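# Sort parcels into matching coloured trays using eight arms

## Task

Every parcel must end up inside the tray that has the same colour as the parcel, resting flat on that tray's bottom surface.

## Robot and tools

ROBOTS. Eight identical i2rt Big YAM arms, arm1 to arm8. Each has six revolute joints, a two-finger gripper and a camera on the wrist. Foot (base_link) positions in metres, scene frame: arm1 (-2.151, -0.606, 0.766), arm2 (-0.854, -0.623, 0.797), arm3 (0.435, -0.612, 0.752), arm4 (1.688, -0.612, 0.754), arm5 (2.165, 0.644, 0.790), arm6 (0.850, 0.628, 0.817), arm7 (-0.424, 0.615, 0.799), arm8 (-1.661, 0.655, 0.757). Each foot's own +x is its facing direction; the yaw differs per arm (given as quaternions in the session setup). Arms 1-4 sit along y near -0.61, arms 5-8 along y near +0.63. The work surfaces are at z=0.720. A hand reaches roughly 1.0 m from the joint1 axis.

FRAME. One shared scene frame, origin on the floor, +z up, metres. The reported hand point lies between the finger pads, about 1 cm short of the tips. The fingers point along the hand's +z axis and separate along its y axis. Reported hand positions get less accurate at long reach.

CAMERAS. Wrist cameras arm1_cam_wrist to arm8_cam_wrist ride on the hands; cam_arm1 to cam_arm8 are fixed in the room. Images are 672x504 pixels. Calibration (intrinsics, distortion, world-to-camera transforms) was supplied; expect small errors of a few millimetres and under a few degrees, and wrist camera poses also inherit joint reading errors.

TOOL move. Arguments: optional keys arm1...arm8, plus cameras (a list of camera names, or "all"; omitted or null means all, [] means none; an unknown name makes the call invalid). Each arm gets its own object; an arm left out receives no new command but may keep driving toward an older target. An arm object may hold:
- joints: absolute joint targets keyed by name: joint1_rad to joint6_rad in radians, gripper_m in metres (fingertip gap). Ranges: joint1 -2.879 to 2.879 (rotation about the foot, positive counter-clockwise seen from above, 0 = along the foot's facing); joint2 0 to 3.141 (shoulder; 0 = upper arm level pointing back, increasing lifts it up then forward); joint3 0 to 3.019 (elbow; 0 = folded, increasing opens); joint4 -1.692 to 1.57 (hand pitch, positive tips fingers up); joint5 -1.57 to 1.57 (sideways hand swing, positive to the arm's right); joint6 -2.094 to 2.094 (hand roll, positive clockwise viewed from behind); gripper_m 0 to 0.093. "done" tolerances: 0.045, 0.14, 0.09, 0.055, 0.03, 0.035 rad and 0.003 m.
- target: one list of seven numbers [x, y, z, qw, qx, qy, qz], an absolute hand pose in the scene frame (metres, unit quaternion), same form as the printed "hand" line. The hand travels a straight line from its current hand_target toward it. When target is given, joints may contain only gripper_m.
- speed: top path speed in m/s, 0.002 to 0.5, default 0.25; allowed only with target. Rotation is capped at twice that value in rad/s.
All motions in one call start at once. All hand paths in a call finish together, paced by the slowest. A path takes 0.5 to 10 s and an action at most 15 s; longer paths stop short. Each step the commanded pose is clamped to within 100 mm and 20 degrees of the measured hand, then solved by damped IK; hands often finish a centimetre or more off, can overshoot the speed near full stretch, and do not avoid obstacles or other arms. Joint moves can swing the hand along a wide arc. Out-of-range values are refused; unknown keys make a call invalid. After a refusal, the remaining move/wait/finished_scene calls in that reply are skipped.

TOOL wait: seconds (0 to 10), optional cameras. Commands nothing; returns state and images.
TOOL zoom_image: camera (one name) and region [x0, y0, x1, y1] in pixels of that camera's latest image, at most 504x504; only cameras present in the newest images can be zoomed.
TOOL finished_scene: scene = the current scene's number. Irreversible; the result usually reports success and gives the next scene's task. Calls after it in the same reply act on the next scene.

RESULTS. Each robot prints joint_positions, hand and hand_target poses, Joint velocities ("within noise" when still), joint torques (joints 3 and 4 wrap at ±28 N m), gripper_m, joint_status and hand_status. The "move" line gives per robot "done" or its worst status. Statuses: off_target (stopped short, may still push); time_out (joint couldn't finish; the arm keeps nearby targets and keeps pushing, on_its_own lists them; resend reported positions to relax); not_followed (a safety check withheld the command: "joint command not followed" or "pose unreachable"; may retry until the way clears or new targets arrive); limit_stop_at_motor_heat. on_its_own lists uncommanded behaviour, "held at" being a target. Robots under "as last shown" were not commanded and show old values. The "pictures" line orders the images, which may lag the state slightly. The simulation keeps running while you compose replies, with arms holding their last command.

GRIPPER. Gripping a hard part at full force, gripper_m reads up to about 5 mm under the part width (some read up to 2 mm over). Closed empty: 0.000-0.003. Commanding about 5 mm below the touch reading gives full force (about 50-64 N per pad); soft items get crushed more as the target shrinks. To release, command a gap well above the reading.

AVOID. Robots pressing hard on each other, including one gripper closing on another's fingers; the safety check can act too late and lets fingers, housings and wrist cameras collide. Knocking anything out of the work area. Dropping parcels, opening on a moving parcel, slamming or hard pushing. Sustained pushing, holding loads or stretched poses heats motors: MOTOR HOT appears at 85 °C, and at 100 °C the arm goes limp and drops (OVER-TEMPERATURE FAULT) for 30-60 s or more. Loose objects may occasionally get nudged by outside pushes. The parcels must stay correctly placed after the robots let go.

Each tool is called by a JSON object that holds its "name" and its "arguments".

## Session

{"name": "move", "arguments": {}}

Scene clock: 0.00 s.
Joint torques (N m): no reading
Heat: arm1: hottest joint1_rad 32 °C; arm2: hottest joint2_rad 29 °C; arm3: hottest joint1_rad 31 °C; arm4: hottest gripper 32 °C; arm5: hottest joint6_rad 30 °C; arm6: hottest joint2_rad 30 °C; arm7: hottest joint5_rad 29 °C; arm8: hottest joint1_rad 31 °C.
Joint velocities: within noise
arm1.joint_positions: joint1_rad=-0.028 joint2_rad=+0.521 joint3_rad=+1.431 joint4_rad=-1.508 joint5_rad=+0.032 joint6_rad=-0.133 gripper_m=+0.09396
arm1.joint_status: not commanded
arm1.hand: x=-2.0073 y=-0.6778 z=+1.3083 quat_wxyz=(-0.446, -0.145, -0.870, +0.152) (m; scene frame)
arm1.hand_target: x=-2.0101 y=-0.6764 z=+1.3161 quat_wxyz=(-0.454, -0.145, -0.865, +0.155) (m; scene frame)
arm1.hand_status: not commanded
arm2.joint_positions: joint1_rad=+0.020 joint2_rad=+0.528 joint3_rad=+1.425 joint4_rad=-1.340 joint5_rad=+0.175 joint6_rad=+0.036 gripper_m=+0.09396
arm2.joint_status: not commanded
arm2.hand: x=-0.9859 y=-0.4872 z=+1.3715 quat_wxyz=(-0.230, +0.778, -0.324, -0.487) (m; scene frame)
arm2.hand_target: x=-0.9833 y=-0.4891 z=+1.3817 quat_wxyz=(-0.232, +0.772, -0.322, -0.497) (m; scene frame)
arm2.hand_status: not commanded
arm3.joint_positions: joint1_rad=+0.084 joint2_rad=+0.623 joint3_rad=+1.443 joint4_rad=-1.225 joint5_rad=+0.214 joint6_rad=-0.288 gripper_m=+0.09396
arm3.joint_status: not commanded
arm3.hand: x=+0.2458 y=-0.4641 z=+1.3420 quat_wxyz=(-0.302, +0.818, -0.155, -0.465) (m; scene frame)
arm3.hand_target: x=+0.2487 y=-0.4659 z=+1.3553 quat_wxyz=(-0.306, +0.809, -0.155, -0.477) (m; scene frame)
arm3.hand_status: not commanded
arm4.joint_positions: joint1_rad=+0.299 joint2_rad=+0.615 joint3_rad=+1.406 joint4_rad=-1.263 joint5_rad=-0.166 joint6_rad=-0.115 gripper_m=+0.09396
arm4.joint_status: not commanded
arm4.hand: x=+1.7423 y=-0.3720 z=+1.3161 quat_wxyz=(-0.394, +0.570, -0.636, -0.340) (m; scene frame)
arm4.hand_target: x=+1.7413 y=-0.3753 z=+1.3284 quat_wxyz=(-0.404, +0.566, -0.630, -0.346) (m; scene frame)
arm4.hand_status: not commanded
arm5.joint_positions: joint1_rad=-0.422 joint2_rad=+0.625 joint3_rad=+1.427 joint4_rad=-1.371 joint5_rad=+0.120 joint6_rad=-0.097 gripper_m=+0.09396
arm5.joint_status: not commanded
arm5.hand: x=+2.0004 y=+0.7998 z=+1.3402 quat_wxyz=(-0.234, +0.830, -0.279, -0.422) (m; scene frame)
arm5.hand_target: x=+2.0022 y=+0.7982 z=+1.3527 quat_wxyz=(-0.238, +0.823, -0.277, -0.434) (m; scene frame)
arm5.hand_status: not commanded
arm6.joint_positions: joint1_rad=+0.075 joint2_rad=+0.549 joint3_rad=+1.411 joint4_rad=-1.315 joint5_rad=-0.143 joint6_rad=+0.201 gripper_m=+0.09396
arm6.joint_status: not commanded
arm6.hand: x=+1.0364 y=+0.5443 z=+1.3862 quat_wxyz=(-0.531, -0.272, -0.802, +0.030) (m; scene frame)
arm6.hand_target: x=+1.0336 y=+0.5460 z=+1.3993 quat_wxyz=(-0.544, -0.268, -0.794, +0.033) (m; scene frame)
arm6.hand_status: not commanded
arm7.joint_positions: joint1_rad=-0.146 joint2_rad=+0.496 joint3_rad=+1.379 joint4_rad=-1.460 joint5_rad=-0.022 joint6_rad=+0.046 gripper_m=+0.09396
arm7.joint_status: not commanded
arm7.hand: x=-0.3012 y=+0.4957 z=+1.3304 quat_wxyz=(-0.447, -0.351, -0.807, +0.162) (m; scene frame)
arm7.hand_target: x=-0.3031 y=+0.4977 z=+1.3404 quat_wxyz=(-0.457, -0.348, -0.801, +0.166) (m; scene frame)
arm7.hand_status: not commanded
arm8.joint_positions: joint1_rad=-0.237 joint2_rad=+0.447 joint3_rad=+1.428 joint4_rad=-1.458 joint5_rad=-0.190 joint6_rad=-0.420 gripper_m=+0.09396
arm8.joint_status: not commanded
arm8.hand: x=-1.7428 y=+0.5401 z=+1.3190 quat_wxyz=(-0.160, -0.687, -0.503, +0.499) (m; scene frame)
arm8.hand_target: x=-1.7406 y=+0.5420 z=+1.3271 quat_wxyz=(-0.161, -0.682, -0.500, +0.508) (m; scene frame)
arm8.hand_status: not commanded
pictures: arm1_cam_wrist, arm2_cam_wrist, arm3_cam_wrist, arm4_cam_wrist, arm5_cam_wrist, arm6_cam_wrist, arm7_cam_wrist, arm8_cam_wrist, cam_arm1, cam_arm2, cam_arm3, cam_arm4, cam_arm5, cam_arm6, cam_arm7, cam_arm8

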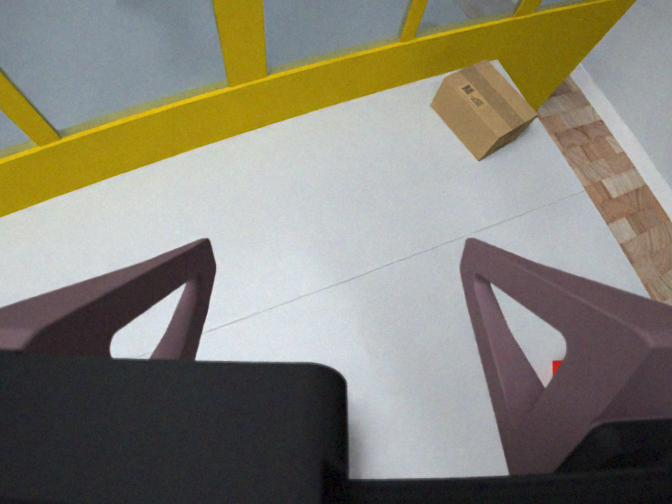

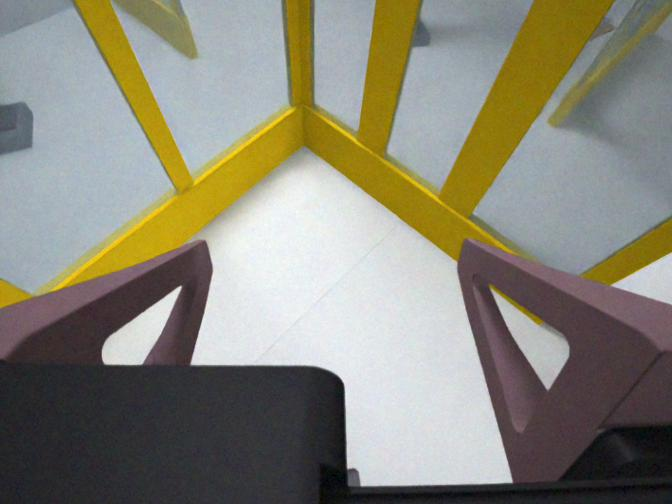

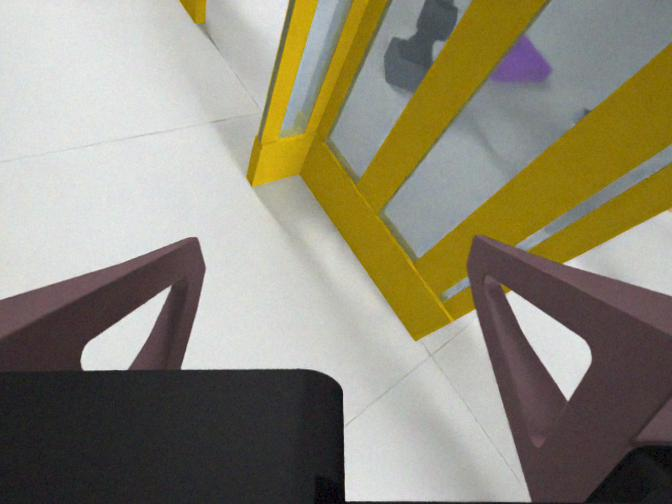

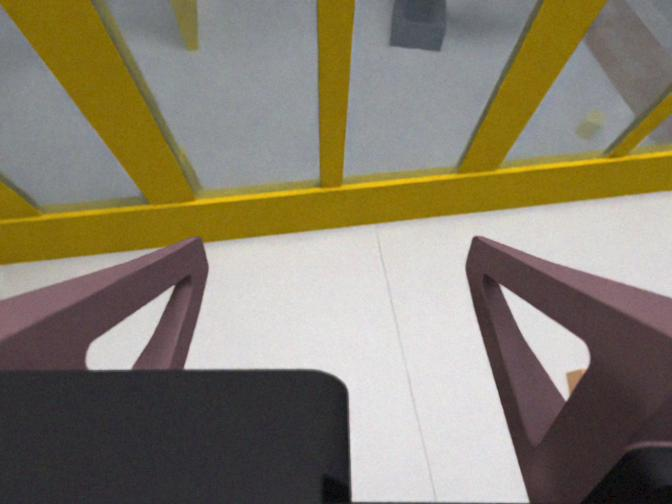

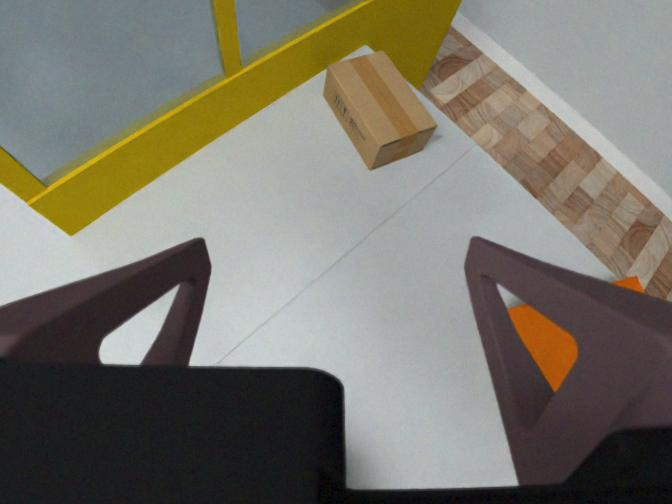

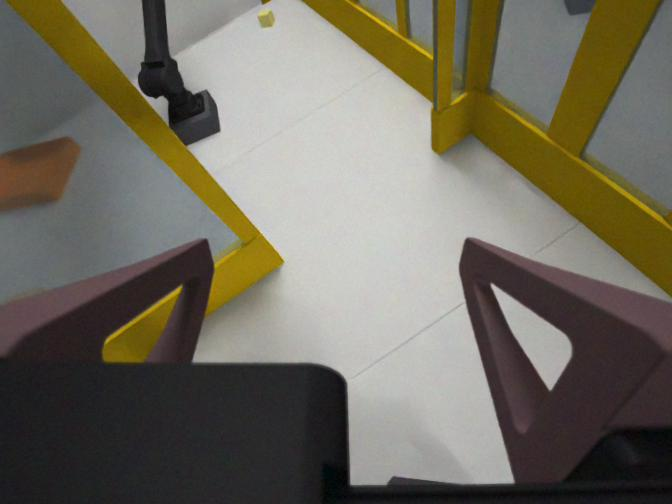

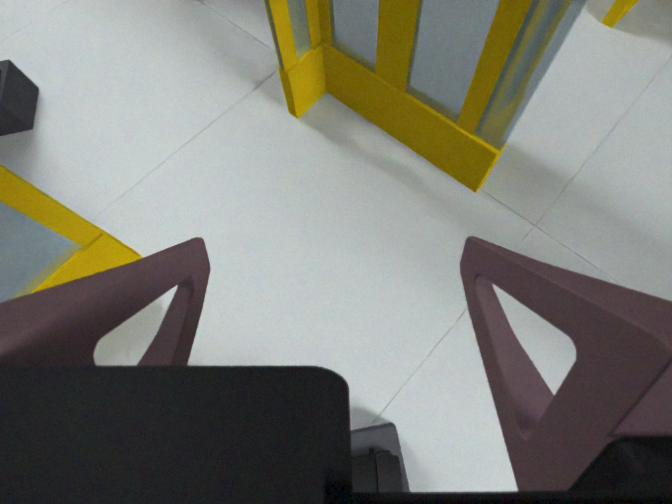

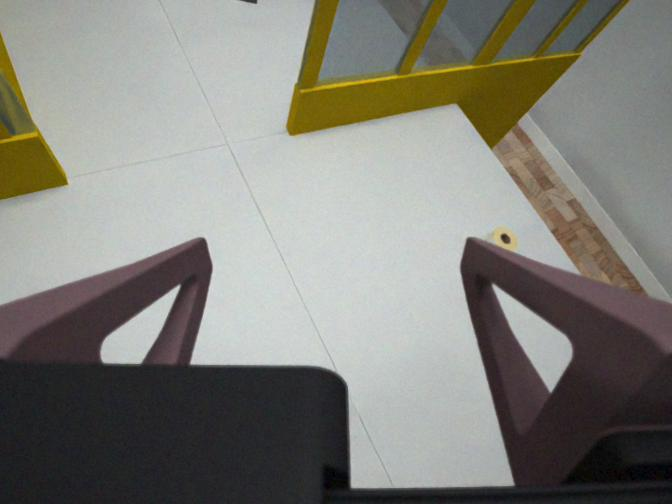

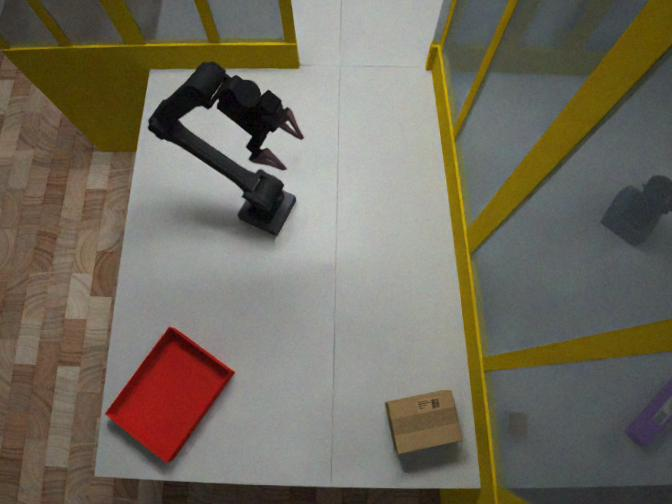

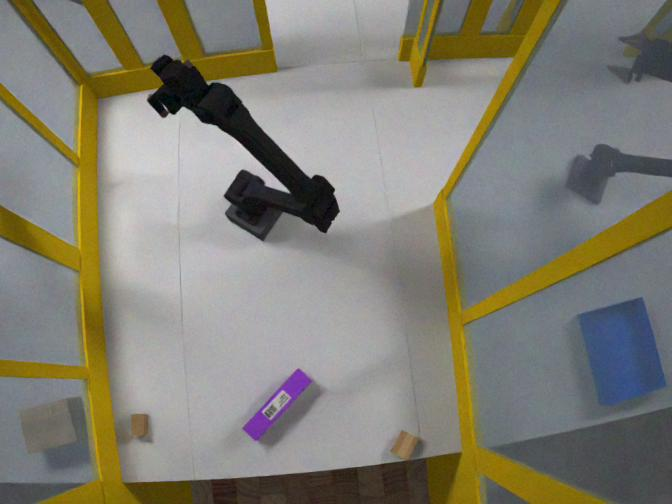

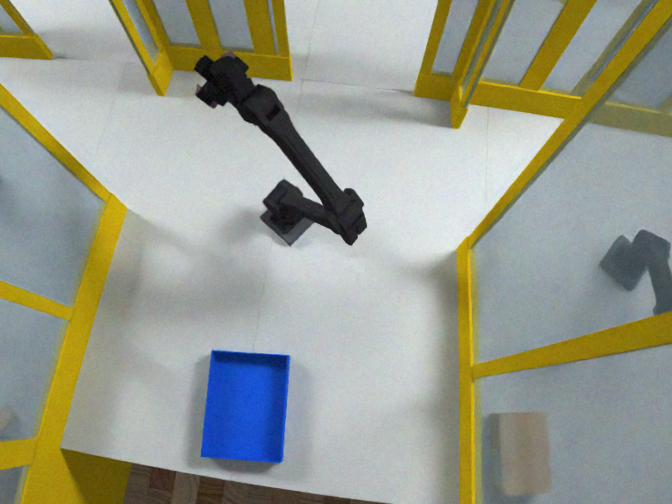

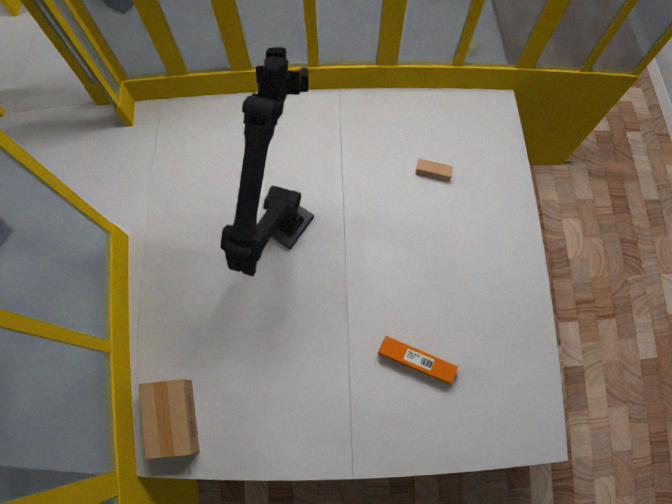

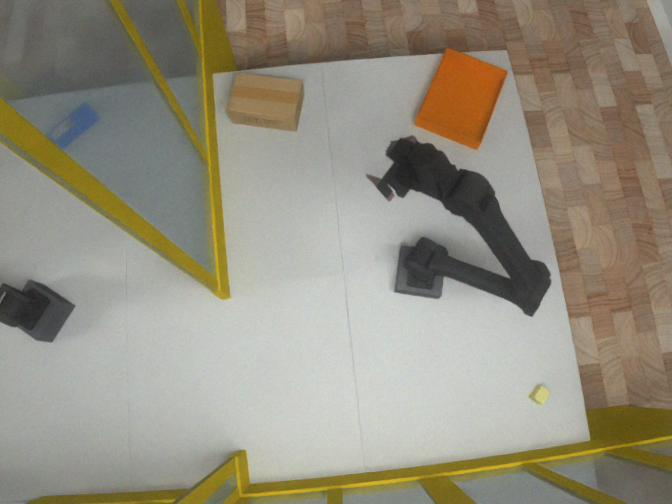

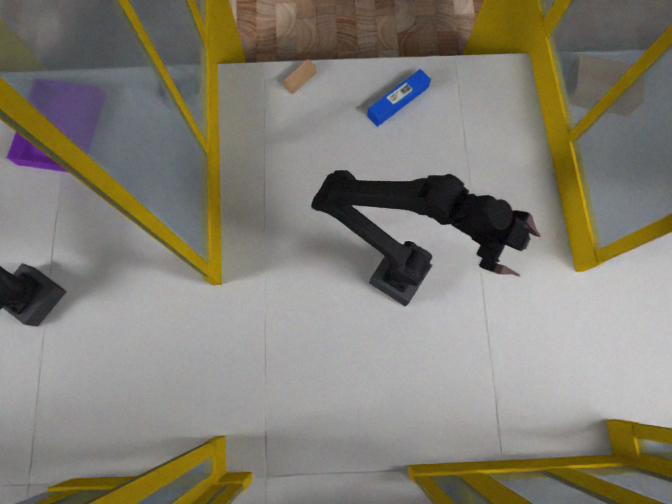

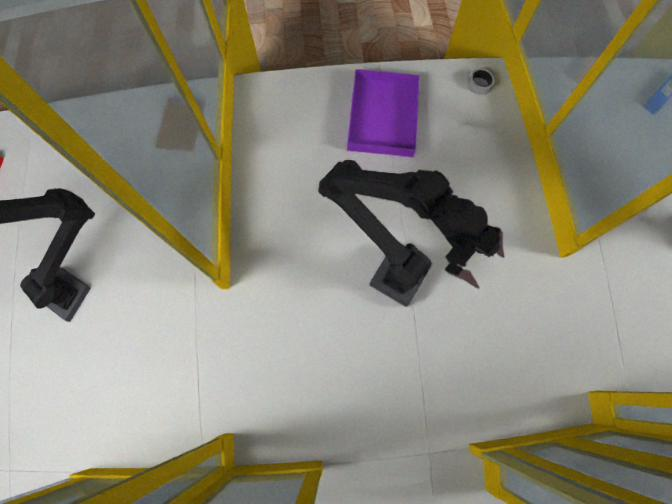

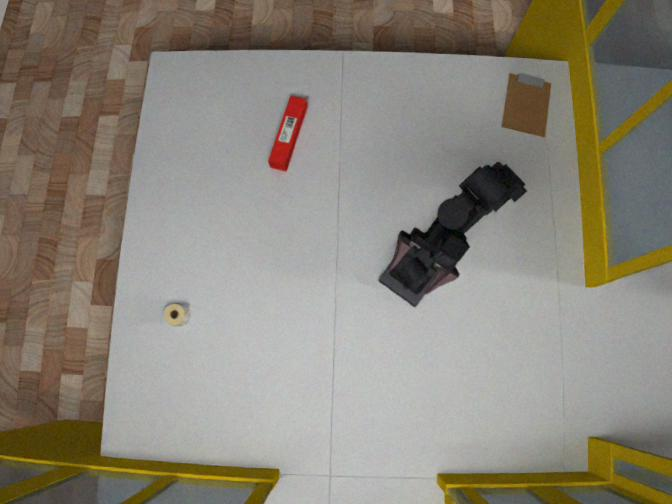

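{"name": "move", "arguments": {"arm2": {"joints":{"joint1_rad":2.234}}, "arm4": {"joints":{"joint1_rad":-1.824}}, "arm6": {"joints":{"joint1_rad":2.119}}, "arm8": {"joints":{"joint1_rad":-1.826}}, "arm3": {"joints":{"joint1_rad":-2.204}}, "arm1": {"joints":{"joint1_rad":1.47}}, "arm7": {"joints":{"joint1_rad":-1.107}}, "arm5": {"joints":{"joint1_rad":0.616}}, "cameras": []}}

{"name": "move", "arguments": {"arm2": {"target":[-0.845,-1.21,1.0,0,0.924,0.383,0]}, "arm4": {"target":[2.10,-1.10,1.0,0,0.197,0.980,0]}, "arm6": {"target":[0.90,1.30,1.0,0,-0.314,0.949,0]}, "arm8": {"target":[-2.04,1.09,1.0,0,0.643,-0.766,0]}, "cameras": ["arm2_cam_wrist","arm4_cam_wrist","arm6_cam_wrist","arm8_cam_wrist"]}}

Scene clock: 105.77 s.
Joint torques (N m): arm1=[2.2 3.96 7.97 1.72 0.09 0.01] | arm2=[0.73 3.72 8.12 2.18 0.06 -0.06] | arm3=[-1.61 0.91 9.89 1.68 -0.06 -0.01] | arm4=[-1.44 2.37 10.8 1.96 -0.12 0.05] | arm5=[-0.32 3.02 7.43 1.85 -0.11 -0.06] | arm6=[0.09 3.66 9.13 1.72 0 -0.12] | arm7=[-1.03 2.26 9.78 1.47 -0.07 0.11] | arm8=[1.26 6.24 8.53 1.4 -0.16 -0.01]
Heat: arm1: hottest joint1_rad 31 °C; arm2: hottest joint3_rad 33 °C; arm3: hottest joint1_rad 30 °C; arm4: hottest joint3_rad 40 °C; arm5: hottest joint3_rad 33 °C; arm6: hottest joint2_rad 30 °C; arm7: hottest joint3_rad 38 °C; arm8: hottest joint1_rad 30 °C.
move: arm1 done; arm2 done; arm3 done; arm4 done; arm5 done; arm6 done; arm7 done; arm8 done
Joint velocities: within noise
arm1.joint_positions: joint1_rad=+1.458 joint2_rad=+0.521 joint3_rad=+1.431 joint4_rad=-1.508 joint5_rad=+0.032 joint6_rad=-0.133 gripper_m=+0.09398
arm1.joint_status: all done
arm1.hand: x=-2.0638 y=-0.4619 z=+1.3059 quat_wxyz=(-0.426, +0.483, -0.742, -0.186) (m; scene frame)
arm1.hand_target: x=-2.0670 y=-0.4634 z=+1.3137 quat_wxyz=(-0.433, +0.485, -0.735, -0.193) (m; scene frame)
arm1.hand_status: not commanded
arm2.joint_positions: joint1_rad=+2.227 joint2_rad=+0.528 joint3_rad=+1.425 joint4_rad=-1.340 joint5_rad=+0.175 joint6_rad=+0.036 gripper_m=+0.09399
arm2.joint_status: all done
arm2.hand: x=-0.8852 y=-0.8107 z=+1.3712 quat_wxyz=(+0.331, +0.640, +0.550, -0.423) (m; scene frame)
arm2.hand_target: x=-0.8839 y=-0.8077 z=+1.3813 quat_wxyz=(+0.340, +0.634, +0.547, -0.429) (m; scene frame)
arm2.hand_status: not commanded
arm3.joint_positions: joint1_rad=-2.191 joint2_rad=+0.623 joint3_rad=+1.443 joint4_rad=-1.225 joint5_rad=+0.214 joint6_rad=-0.288 gripper_m=+0.09398
arm3.joint_status: all done
arm3.hand: x=+0.6677 y=-0.5709 z=+1.3438 quat_wxyz=(-0.552, +0.199, -0.806, +0.073) (m; scene frame)
arm3.hand_target: x=+0.6650 y=-0.5753 z=+1.3570 quat_wxyz=(-0.564, +0.190, -0.800, +0.076) (m; scene frame)
arm3.hand_status: not commanded
arm4.joint_positions: joint1_rad=-1.808 joint2_rad=+0.615 joint3_rad=+1.406 joint4_rad=-1.263 joint5_rad=-0.166 joint6_rad=-0.115 gripper_m=+0.09399
arm4.joint_status: all done
arm4.hand: x=+1.8710 y=-0.7667 z=+1.3185 quat_wxyz=(-0.490, -0.264, -0.810, +0.186) (m; scene frame)
arm4.hand_target: x=+1.8663 y=-0.7667 z=+1.3307 quat_wxyz=(-0.498, -0.266, -0.801, +0.196) (m; scene frame)
arm4.hand_status: not commanded
arm5.joint_positions: joint1_rad=+0.609 joint2_rad=+0.625 joint3_rad=+1.427 joint4_rad=-1.371 joint5_rad=+0.119 joint6_rad=-0.097 gripper_m=+0.09397
arm5.joint_status: all done
arm5.hand: x=+1.9428 y=+0.5833 z=+1.3387 quat_wxyz=(+0.006, +0.861, +0.167, -0.480) (m; scene frame)
arm5.hand_target: x=+1.9454 y=+0.5825 z=+1.3512 quat_wxyz=(+0.009, +0.854, +0.167, -0.492) (m; scene frame)
arm5.hand_status: not commanded
arm6.joint_positions: joint1_rad=+2.109 joint2_rad=+0.549 joint3_rad=+1.411 joint4_rad=-1.315 joint5_rad=-0.143 joint6_rad=+0.201 gripper_m=+0.09399
arm6.joint_status: all done
arm6.hand: x=+0.8426 y=+0.8321 z=+1.3863 quat_wxyz=(-0.305, +0.539, -0.653, -0.436) (m; scene frame)
arm6.hand_target: x=+0.8404 y=+0.8288 z=+1.3993 quat_wxyz=(-0.312, +0.538, -0.643, -0.447) (m; scene frame)
arm6.hand_status: not commanded
arm7.joint_positions: joint1_rad=-1.098 joint2_rad=+0.496 joint3_rad=+1.379 joint4_rad=-1.460 joint5_rad=-0.022 joint6_rad=+0.046 gripper_m=+0.09397
arm7.joint_status: all done
arm7.hand: x=-0.4483 y=+0.4456 z=+1.3303 quat_wxyz=(-0.322, -0.681, -0.557, +0.350) (m; scene frame)
arm7.hand_target: x=-0.4494 y=+0.4485 z=+1.3403 quat_wxyz=(-0.328, -0.679, -0.550, +0.360) (m; scene frame)
arm7.hand_status: not commanded
arm8.joint_positions: joint1_rad=-1.819 joint2_rad=+0.447 joint3_rad=+1.428 joint4_rad=-1.458 joint5_rad=-0.190 joint6_rad=-0.420 gripper_m=+0.09398
arm8.joint_status: all done
arm8.hand: x=-1.7759 y=+0.7388 z=+1.3188 quat_wxyz=(+0.242, -0.841, +0.135, +0.464) (m; scene frame)
arm8.hand_target: x=-1.7734 y=+0.7374 z=+1.3269 quat_wxyz=(+0.250, -0.835, +0.136, +0.470) (m; scene frame)
arm8.hand_status: not commanded
pictures: none
No camera images: "cameras" was empty.

Scene clock: 110.33 s.
Joint torques (N m): arm1=[1.9 4.48 7.92 1.69 0.08 0.02] | arm2=[-0.26 -20.66 12.04 0.01 -0.07 0.1] | arm3=[-1.61 0.97 9.92 1.7 -0.07 -0.02] | arm4=[1.08 -16.97 15.15 -0.23 -0.02 -0.03] | arm5=[0.15 3.08 7.36 1.81 -0.1 -0.03] | arm6=[-1.38 -16.67 13.15 -0.27 0.04 0.01] | arm7=[-1.08 2.2 9.83 1.47 -0.08 0.11] | arm8=[1.14 -17.03 14.15 -0.61 -0.13 0.05]
Heat: arm1: hottest joint1_rad 31 °C; arm2: hottest joint3_rad 34 °C; arm3: hottest joint1_rad 30 °C; arm4: hottest joint3_rad 41 °C; arm5: hottest joint3_rad 33 °C; arm6: hottest joint3_rad 31 °C; arm7: hottest joint3_rad 38 °C; arm8: hottest joint1_rad 30 °C.
move: arm2 off_target; arm4 off_target; arm6 off_target; arm8 off_target
Joint velocities: within noise
arm1, arm3, arm5, arm7: as last shown
arm2.joint_positions: joint1_rad=+2.254 joint2_rad=+1.883 joint3_rad=+1.783 joint4_rad=-1.506 joint5_rad=+0.003 joint6_rad=+0.786 gripper_m=+0.09399
arm2.joint_status: not commanded
arm2.hand: x=-0.8424 y=-1.1973 z=+0.9831 quat_wxyz=(-0.017, +0.920, +0.393, +0.005) (m; scene frame)
arm2.hand_target: x=-0.8450 y=-1.2091 z=+1.0000 quat_wxyz=(+0.000, +0.924, +0.383, +0.000) (m; scene frame)
arm2.hand_status: off_target (0.021 m and 2.4 deg from the pose sent, 0.547 m and 73.4 deg at the start)
arm4.joint_positions: joint1_rad=-1.848 joint2_rad=+2.030 joint3_rad=+2.129 joint4_rad=-1.684 joint5_rad=-0.018 joint6_rad=-0.473 gripper_m=+0.09399
arm4.joint_status: not commanded
arm4.hand: x=+2.0845 y=-1.0971 z=+0.9854 quat_wxyz=(+0.005, -0.210, -0.978, -0.006) (m; scene frame)
arm4.hand_target: x=+2.0992 y=-1.0990 z=+0.9997 quat_wxyz=(-0.008, -0.197, -0.980, +0.007) (m; scene frame)
arm4.hand_status: off_target (0.021 m and 1.7 deg from the pose sent, 0.515 m and 64.4 deg at the start; a joint's target at an end of its range on 29 of 137 steps)
arm6.joint_positions: joint1_rad=+2.125 joint2_rad=+2.157 joint3_rad=+2.171 joint4_rad=-1.621 joint5_rad=+0.002 joint6_rad=+0.849 gripper_m=+0.09399
arm6.joint_status: not commanded
arm6.hand: x=+0.8930 y=+1.2878 z=+0.9850 quat_wxyz=(+0.006, +0.323, -0.946, +0.017) (m; scene frame)
arm6.hand_target: x=+0.9000 y=+1.2990 z=+0.9999 quat_wxyz=(+0.000, +0.314, -0.949, -0.001) (m; scene frame)
arm6.hand_status: off_target (0.021 m and 2.4 deg from the pose sent, 0.609 m and 75.8 deg at the start)
arm8.joint_positions: joint1_rad=-1.811 joint2_rad=+1.843 joint3_rad=+1.843 joint4_rad=-1.596 joint5_rad=+0.004 joint6_rad=+0.884 gripper_m=+0.09398
arm8.joint_status: not commanded
arm8.hand: x=-2.0345 y=+1.0790 z=+0.9885 quat_wxyz=(+0.002, -0.649, +0.761, -0.013) (m; scene frame)
arm8.hand_target: x=-2.0396 y=+1.0895 z=+1.0000 quat_wxyz=(+0.000, -0.643, +0.766, +0.001) (m; scene frame)
arm8.hand_status: off_target (0.017 m and 1.7 deg from the pose sent, 0.543 m and 99.7 deg at the start)
pictures: arm2_cam_wrist, arm4_cam_wrist, arm6_cam_wrist, arm8_cam_wrist
camera_calibration:
arm2_cam_wrist: T_world_to_cam=[[-0.718387, 0.69449, 0.0400403, 0.185808], [0.572415, 0.557441, 0.601333, 0.562836], [0.3953, 0.454909, -0.797995, 1.78273], [0, 0, 0, 1]] pos_world=[-0.893405, -1.25377, 1.07672]
arm4_cam_wrist: T_world_to_cam=[[-0.397181, -0.917736, 0.00271733, -0.184217], [-0.739973, 0.321997, 0.590557, 1.31856], [-0.542851, 0.232547, -0.806991, 2.30682], [0, 0, 0, 1]] pos_world=[2.15479, -1.13008, 1.0834]
arm6_cam_wrist: T_world_to_cam=[[0.617049, -0.786147, 0.0349778, 0.425466], [-0.645712, -0.480414, 0.593513, 0.616546], [-0.449785, -0.388812, -0.804064, 1.81875], [0, 0, 0, 1]] pos_world=[0.953624, 1.33783, 1.08158]
arm8_cam_wrist: T_world_to_cam=[[0.98642, -0.163835, 0.0115658, 2.1732], [-0.137673, -0.786389, 0.602195, -0.0225595], [-0.0895655, -0.59561, -0.798265, 1.37012], [0, 0, 0, 1]] pos_world=[-2.02408, 1.15436, 1.08217]

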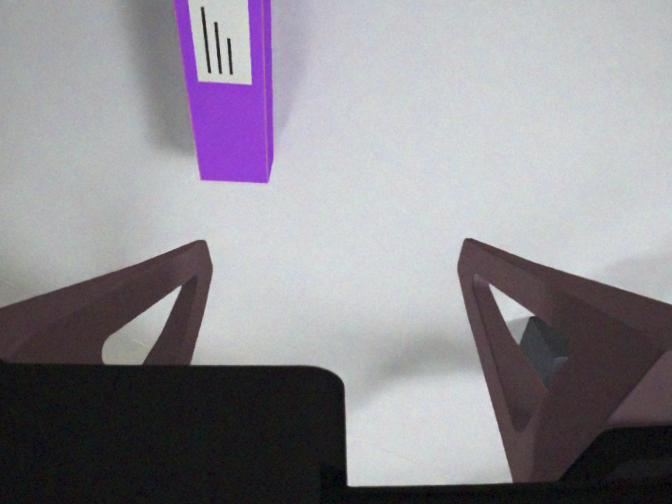

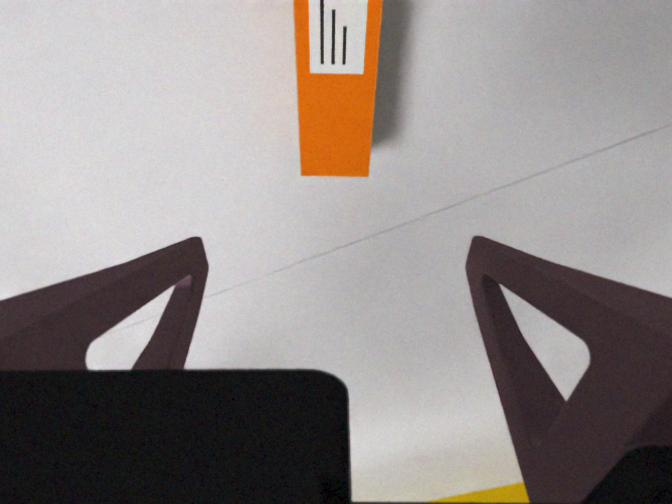

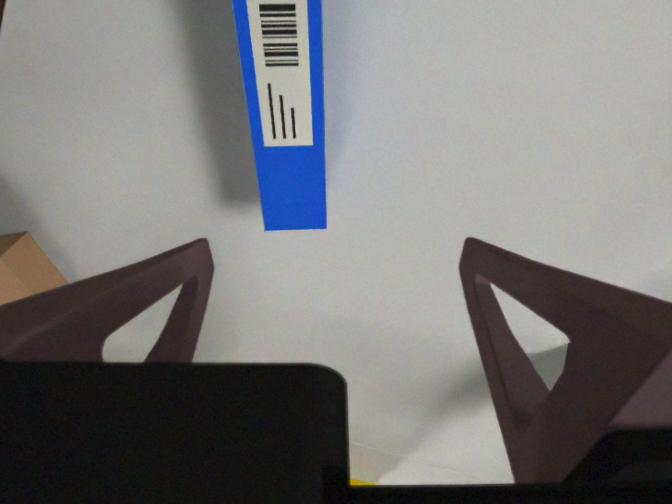

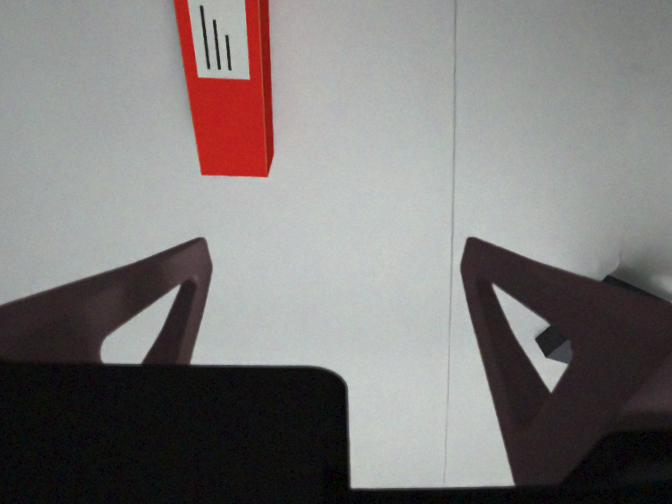

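{"name": "move", "arguments": {"arm2": {"target":[-0.828,-1.299,0.89,0,0.9336,0.3584,0]}, "arm4": {"target":[2.148,-1.135,0.89,0,0.2079,0.9781,0]}, "arm6": {"target":[0.893,1.347,0.89,0,-0.3256,0.9455,0]}, "arm8": {"target":[-2.107,1.152,0.89,0,0.6361,-0.7716,0]}, "cameras": ["arm2_cam_wrist","arm4_cam_wrist","arm6_cam_wrist","arm8_cam_wrist"]}}

Scene clock: 152.67 s.
Joint torques (N m): arm1=[2.14 4.42 7.94 1.7 0.09 0.02] | arm2=[0.56 -25.41 11.79 0.31 -0.02 0.09] | arm3=[-1.67 1.03 9.89 1.69 -0.06 -0.02] | arm4=[0.79 -19.43 15.19 0.14 -0.04 0.12] | arm5=[-0.21 2.96 7.45 1.77 -0.08 -0.06] | arm6=[-0.26 -19.37 12.88 0.29 0.04 -0.09] | arm7=[-1.03 2.26 9.81 1.44 -0.07 0.1] | arm8=[2.43 -21.83 14.06 -0.35 -0.1 0.04]
Heat: arm1: hottest joint1_rad 31 °C; arm2: hottest joint3_rad 38 °C; arm3: hottest joint1_rad 30 °C; arm4: hottest joint3_rad 45 °C; arm5: hottest joint3_rad 34 °C; arm6: hottest joint3_rad 39 °C; arm7: hottest joint3_rad 39 °C; arm8: hottest joint3_rad 35 °C.
move: arm2 off_target; arm4 off_target; arm6 off_target; arm8 off_target
Joint velocities: within noise
arm1, arm3, arm5, arm7: as last shown
arm2.joint_positions: joint1_rad=+2.267 joint2_rad=+2.193 joint3_rad=+1.987 joint4_rad=-1.411 joint5_rad=+0.002 joint6_rad=+0.862 gripper_m=+0.09399
arm2.joint_status: not commanded
arm2.hand: x=-0.8317 y=-1.2829 z=+0.8713 quat_wxyz=(-0.023, +0.931, +0.363, +0.007) (m; scene frame)
arm2.hand_target: x=-0.8281 y=-1.2980 z=+0.8903 quat_wxyz=(+0.000, +0.934, +0.358, +0.000) (m; scene frame)
arm2.hand_status: off_target (0.025 m and 2.8 deg from the pose sent, 0.139 m and 4.7 deg at the start)
arm4.joint_positions: joint1_rad=-1.822 joint2_rad=+2.242 joint3_rad=+2.195 joint4_rad=-1.573 joint5_rad=-0.018 joint6_rad=-0.445 gripper_m=+0.09399
arm4.joint_status: not commanded
arm4.hand: x=+2.1298 y=-1.1282 z=+0.8749 quat_wxyz=(+0.019, -0.211, -0.977, -0.016) (m; scene frame)
arm4.hand_target: x=+2.1473 y=-1.1338 z=+0.8901 quat_wxyz=(-0.001, -0.208, -0.978, +0.000) (m; scene frame)
arm4.hand_status: off_target (0.025 m and 2.8 deg from the pose sent, 0.121 m and 0.9 deg at the start)
arm6.joint_positions: joint1_rad=+2.125 joint2_rad=+2.358 joint3_rad=+2.217 joint4_rad=-1.496 joint5_rad=+0.002 joint6_rad=+0.849 gripper_m=+0.09399
arm6.joint_status: not commanded
arm6.hand: x=+0.8954 y=+1.3267 z=+0.8677 quat_wxyz=(+0.012, +0.323, -0.946, +0.031) (m; scene frame)
arm6.hand_target: x=+0.8928 y=+1.3453 z=+0.8907 quat_wxyz=(+0.000, +0.326, -0.945, +0.000) (m; scene frame)
arm6.hand_status: off_target (0.030 m and 3.8 deg from the pose sent, 0.112 m and 2.1 deg at the start)
arm8.joint_positions: joint1_rad=-1.809 joint2_rad=+2.140 joint3_rad=+2.016 joint4_rad=-1.484 joint5_rad=+0.003 joint6_rad=+0.916 gripper_m=+0.09398
arm8.joint_status: not commanded
arm8.hand: x=-2.0941 y=+1.1442 z=+0.8769 quat_wxyz=(+0.002, -0.637, +0.771, -0.019) (m; scene frame)
arm8.hand_target: x=-2.1065 y=+1.1512 z=+0.8901 quat_wxyz=(+0.000, -0.636, +0.772, +0.000) (m; scene frame)
arm8.hand_status: off_target (0.020 m and 2.2 deg from the pose sent, 0.142 m and 2.4 deg at the start)
pictures: arm2_cam_wrist, arm4_cam_wrist, arm6_cam_wrist, arm8_cam_wrist
camera_calibration:
arm2_cam_wrist: T_world_to_cam=[[-0.673172, 0.737815, 0.0496813, 0.342155], [0.607333, 0.513292, 0.606365, 0.63967], [0.421884, 0.438361, -0.793633, 1.72537], [0, 0, 0, 1]] pos_world=[-0.88607, -1.33712, 0.96444]
arm4_cam_wrist: T_world_to_cam=[[-0.399509, -0.916646, -0.012338, -0.175033], [-0.725496, 0.307914, 0.615504, 1.35885], [-0.5604, 0.25485, -0.788038, 2.29534], [0, 0, 0, 1]] pos_world=[2.20223, -1.16382, 0.970277]
arm6_cam_wrist: T_world_to_cam=[[0.617174, -0.78475, 0.0571245, 0.437524], [-0.644316, -0.462386, 0.609144, 0.66764], [-0.451612, -0.412754, -0.791, 1.76254], [0, 0, 0, 1]] pos_world=[0.956126, 1.37955, 0.962484]
arm8_cam_wrist: T_world_to_cam=[[0.980817, -0.193765, 0.0212967, 2.25789], [-0.16657, -0.776343, 0.607903, 0.0106106], [-0.101257, -0.599789, -0.793726, 1.29078], [0, 0, 0, 1]] pos_world=[-2.08211, 1.21993, 0.969986]

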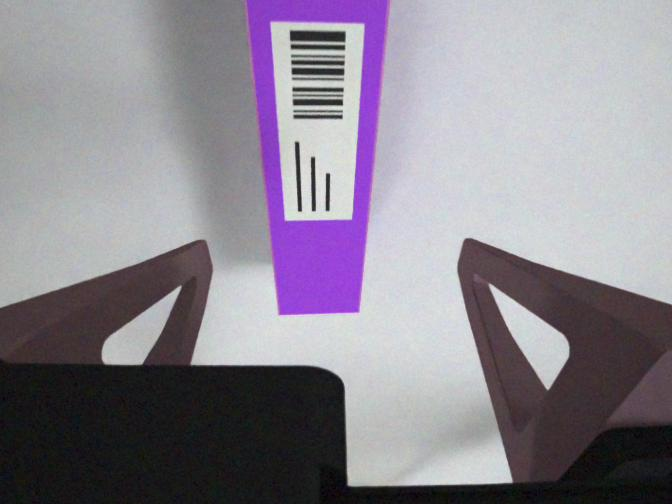

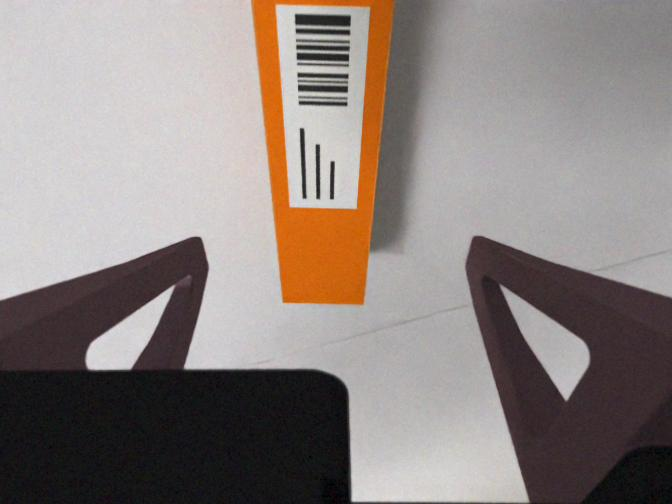

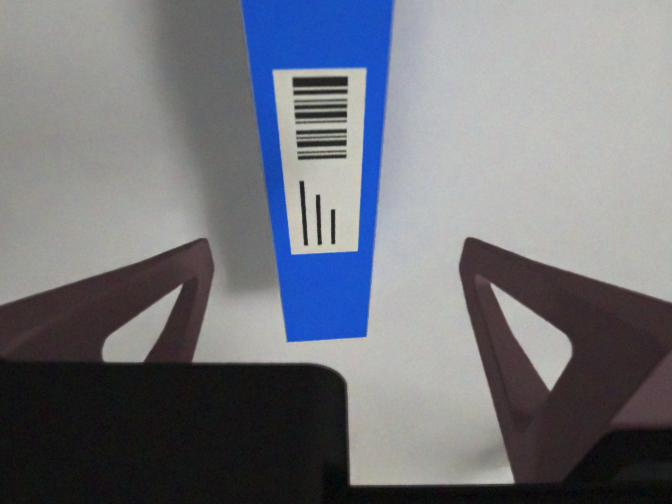

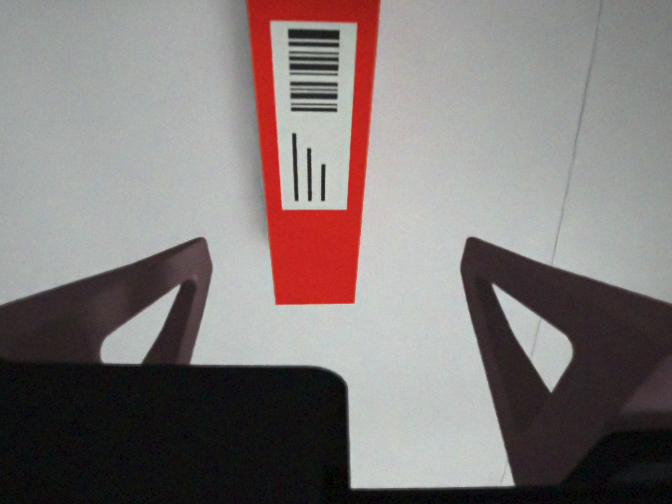

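{"name": "move", "arguments": {"arm2": {"target":[-0.818,-1.304,0.775,0,0.9336,0.3584,0],"speed":0.15}, "arm4": {"target":[2.153,-1.126,0.772,0,0.2079,0.9781,0],"speed":0.15}, "arm6": {"target":[0.876,1.341,0.779,0,-0.3256,0.9455,0],"speed":0.15}, "arm8": {"target":[-2.120,1.154,0.769,0,0.6361,-0.7716,0],"speed":0.15}, "cameras": ["arm2_cam_wrist","arm4_cam_wrist","arm6_cam_wrist","arm8_cam_wrist"]}}

Scene clock: 176.47 s.
Joint torques (N m): arm1=[2.26 4.54 7.9 1.73 0.09 0.02] | arm2=[0.67 -26.05 7.86 0.91 -0.01 0.1] | arm3=[-1.61 1.03 9.89 1.69 -0.06 -0.01] | arm4=[0.97 -18.96 9.87 0.75 -0.03 0.14] | arm5=[-0.15 3.02 7.46 1.87 -0.07 -0.04] | arm6=[0.15 -18.84 8.47 0.53 0.05 0] | arm7=[-1.14 2.37 9.78 1.43 -0.07 0.11] | arm8=[2.55 -21.42 9.72 0.17 -0.11 0.05]
Heat: arm1: hottest joint1_rad 31 °C; arm2: hottest joint3_rad 42 °C; arm3: hottest joint1_rad 30 °C; arm4: hottest joint3_rad 45 °C; arm5: hottest joint3_rad 34 °C; arm6: hottest joint3_rad 38 °C; arm7: hottest joint3_rad 39 °C; arm8: hottest joint2_rad 37 °C.
move: arm2 done; arm4 off_target; arm6 done; arm8 done
Joint velocities: within noise
arm1, arm3, arm5, arm7: as last shown
arm2.joint_positions: joint1_rad=+2.280 joint2_rad=+2.304 joint3_rad=+1.925 joint4_rad=-1.204 joint5_rad=+0.002 joint6_rad=+0.876 gripper_m=+0.09399
arm2.joint_status: not commanded
arm2.hand: x=-0.8223 y=-1.2998 z=+0.7758 quat_wxyz=(-0.007, +0.932, +0.363, +0.001) (m; scene frame)
arm2.hand_target: x=-0.8181 y=-1.3040 z=+0.7750 quat_wxyz=(+0.000, +0.934, +0.358, +0.000) (m; scene frame)
arm2.hand_status: done (0.006 m and 1.0 deg from the pose sent, 0.100 m and 2.8 deg at the start)
arm4.joint_positions: joint1_rad=-1.807 joint2_rad=+2.281 joint3_rad=+2.031 joint4_rad=-1.311 joint5_rad=-0.018 joint6_rad=-0.429 gripper_m=+0.09399
arm4.joint_status: not commanded
arm4.hand: x=+2.1448 y=-1.1321 z=+0.7864 quat_wxyz=(-0.005, -0.211, -0.977, +0.002) (m; scene frame)
arm4.hand_target: x=+2.1527 y=-1.1257 z=+0.7722 quat_wxyz=(+0.000, -0.208, -0.978, +0.000) (m; scene frame)
arm4.hand_status: off_target (0.018 m and 0.7 deg from the pose sent, 0.106 m and 2.8 deg at the start)
arm6.joint_positions: joint1_rad=+2.144 joint2_rad=+2.416 joint3_rad=+2.088 joint4_rad=-1.258 joint5_rad=+0.002 joint6_rad=+0.863 gripper_m=+0.09399
arm6.joint_status: not commanded
arm6.hand: x=+0.8826 y=+1.3356 z=+0.7794 quat_wxyz=(+0.002, +0.326, -0.945, +0.007) (m; scene frame)
arm6.hand_target: x=+0.8761 y=+1.3408 z=+0.7790 quat_wxyz=(+0.000, +0.326, -0.946, +0.000) (m; scene frame)
arm6.hand_status: done (0.009 m and 0.9 deg from the pose sent, 0.092 m and 3.8 deg at the start)
arm8.joint_positions: joint1_rad=-1.798 joint2_rad=+2.245 joint3_rad=+1.931 joint4_rad=-1.258 joint5_rad=+0.003 joint6_rad=+0.928 gripper_m=+0.09398
arm8.joint_status: not commanded
arm8.hand: x=-2.1137 y=+1.1553 z=+0.7772 quat_wxyz=(+0.001, -0.636, +0.771, -0.001) (m; scene frame)
arm8.hand_target: x=-2.1198 y=+1.1539 z=+0.7690 quat_wxyz=(+0.000, -0.636, +0.772, +0.000) (m; scene frame)
arm8.hand_status: done (0.010 m and 0.2 deg from the pose sent, 0.111 m and 2.2 deg at the start)
pictures: arm2_cam_wrist, arm4_cam_wrist, arm6_cam_wrist, arm8_cam_wrist
camera_calibration:
arm2_cam_wrist: T_world_to_cam=[[-0.672084, 0.740085, 0.0240342, 0.389444], [0.607571, 0.53261, 0.589223, 0.739183], [0.423274, 0.41061, -0.807613, 1.62896], [0, 0, 0, 1]] pos_world=[-0.876865, -1.35079, 0.870668]
arm4_cam_wrist: T_world_to_cam=[[-0.400152, -0.916343, 0.0139464, -0.192753], [-0.747731, 0.335245, 0.573158, 1.53723], [-0.529884, 0.218922, -0.819327, 2.1536], [0, 0, 0, 1]] pos_world=[2.21347, -1.16345, 0.886115]
arm6_cam_wrist: T_world_to_cam=[[0.62116, -0.783456, 0.0188667, 0.481969], [-0.643797, -0.496409, 0.582326, 0.78324], [-0.446861, -0.373864, -0.812736, 1.65142], [0, 0, 0, 1]] pos_world=[0.942824, 1.38382, 0.876976]
arm8_cam_wrist: T_world_to_cam=[[0.98068, -0.195456, -0.00792102, 2.30575], [-0.153194, -0.792553, 0.590246, 0.137406], [-0.121645, -0.57763, -0.807184, 1.15807], [0, 0, 0, 1]] pos_world=[-2.09928, 1.22851, 0.871935]

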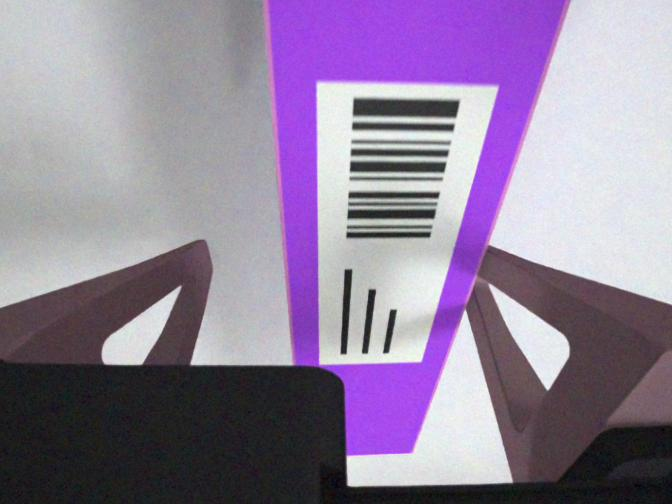

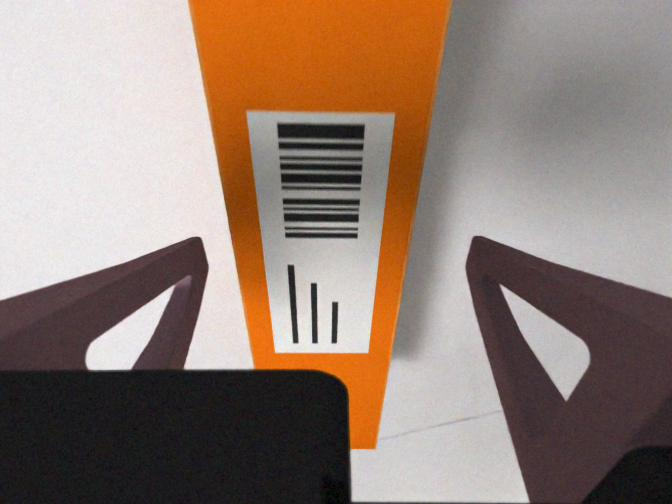

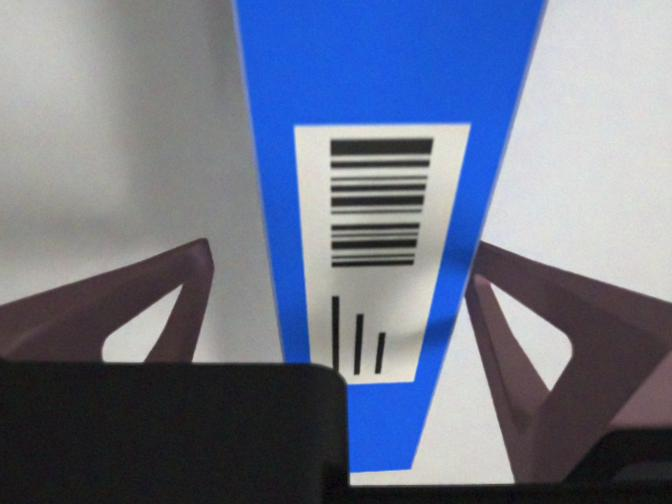

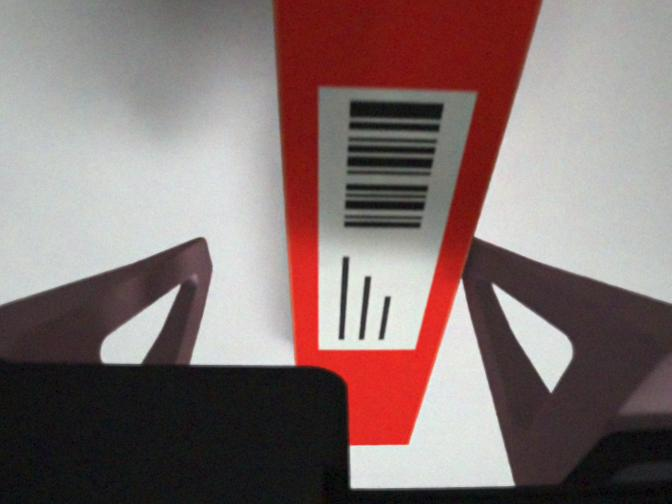

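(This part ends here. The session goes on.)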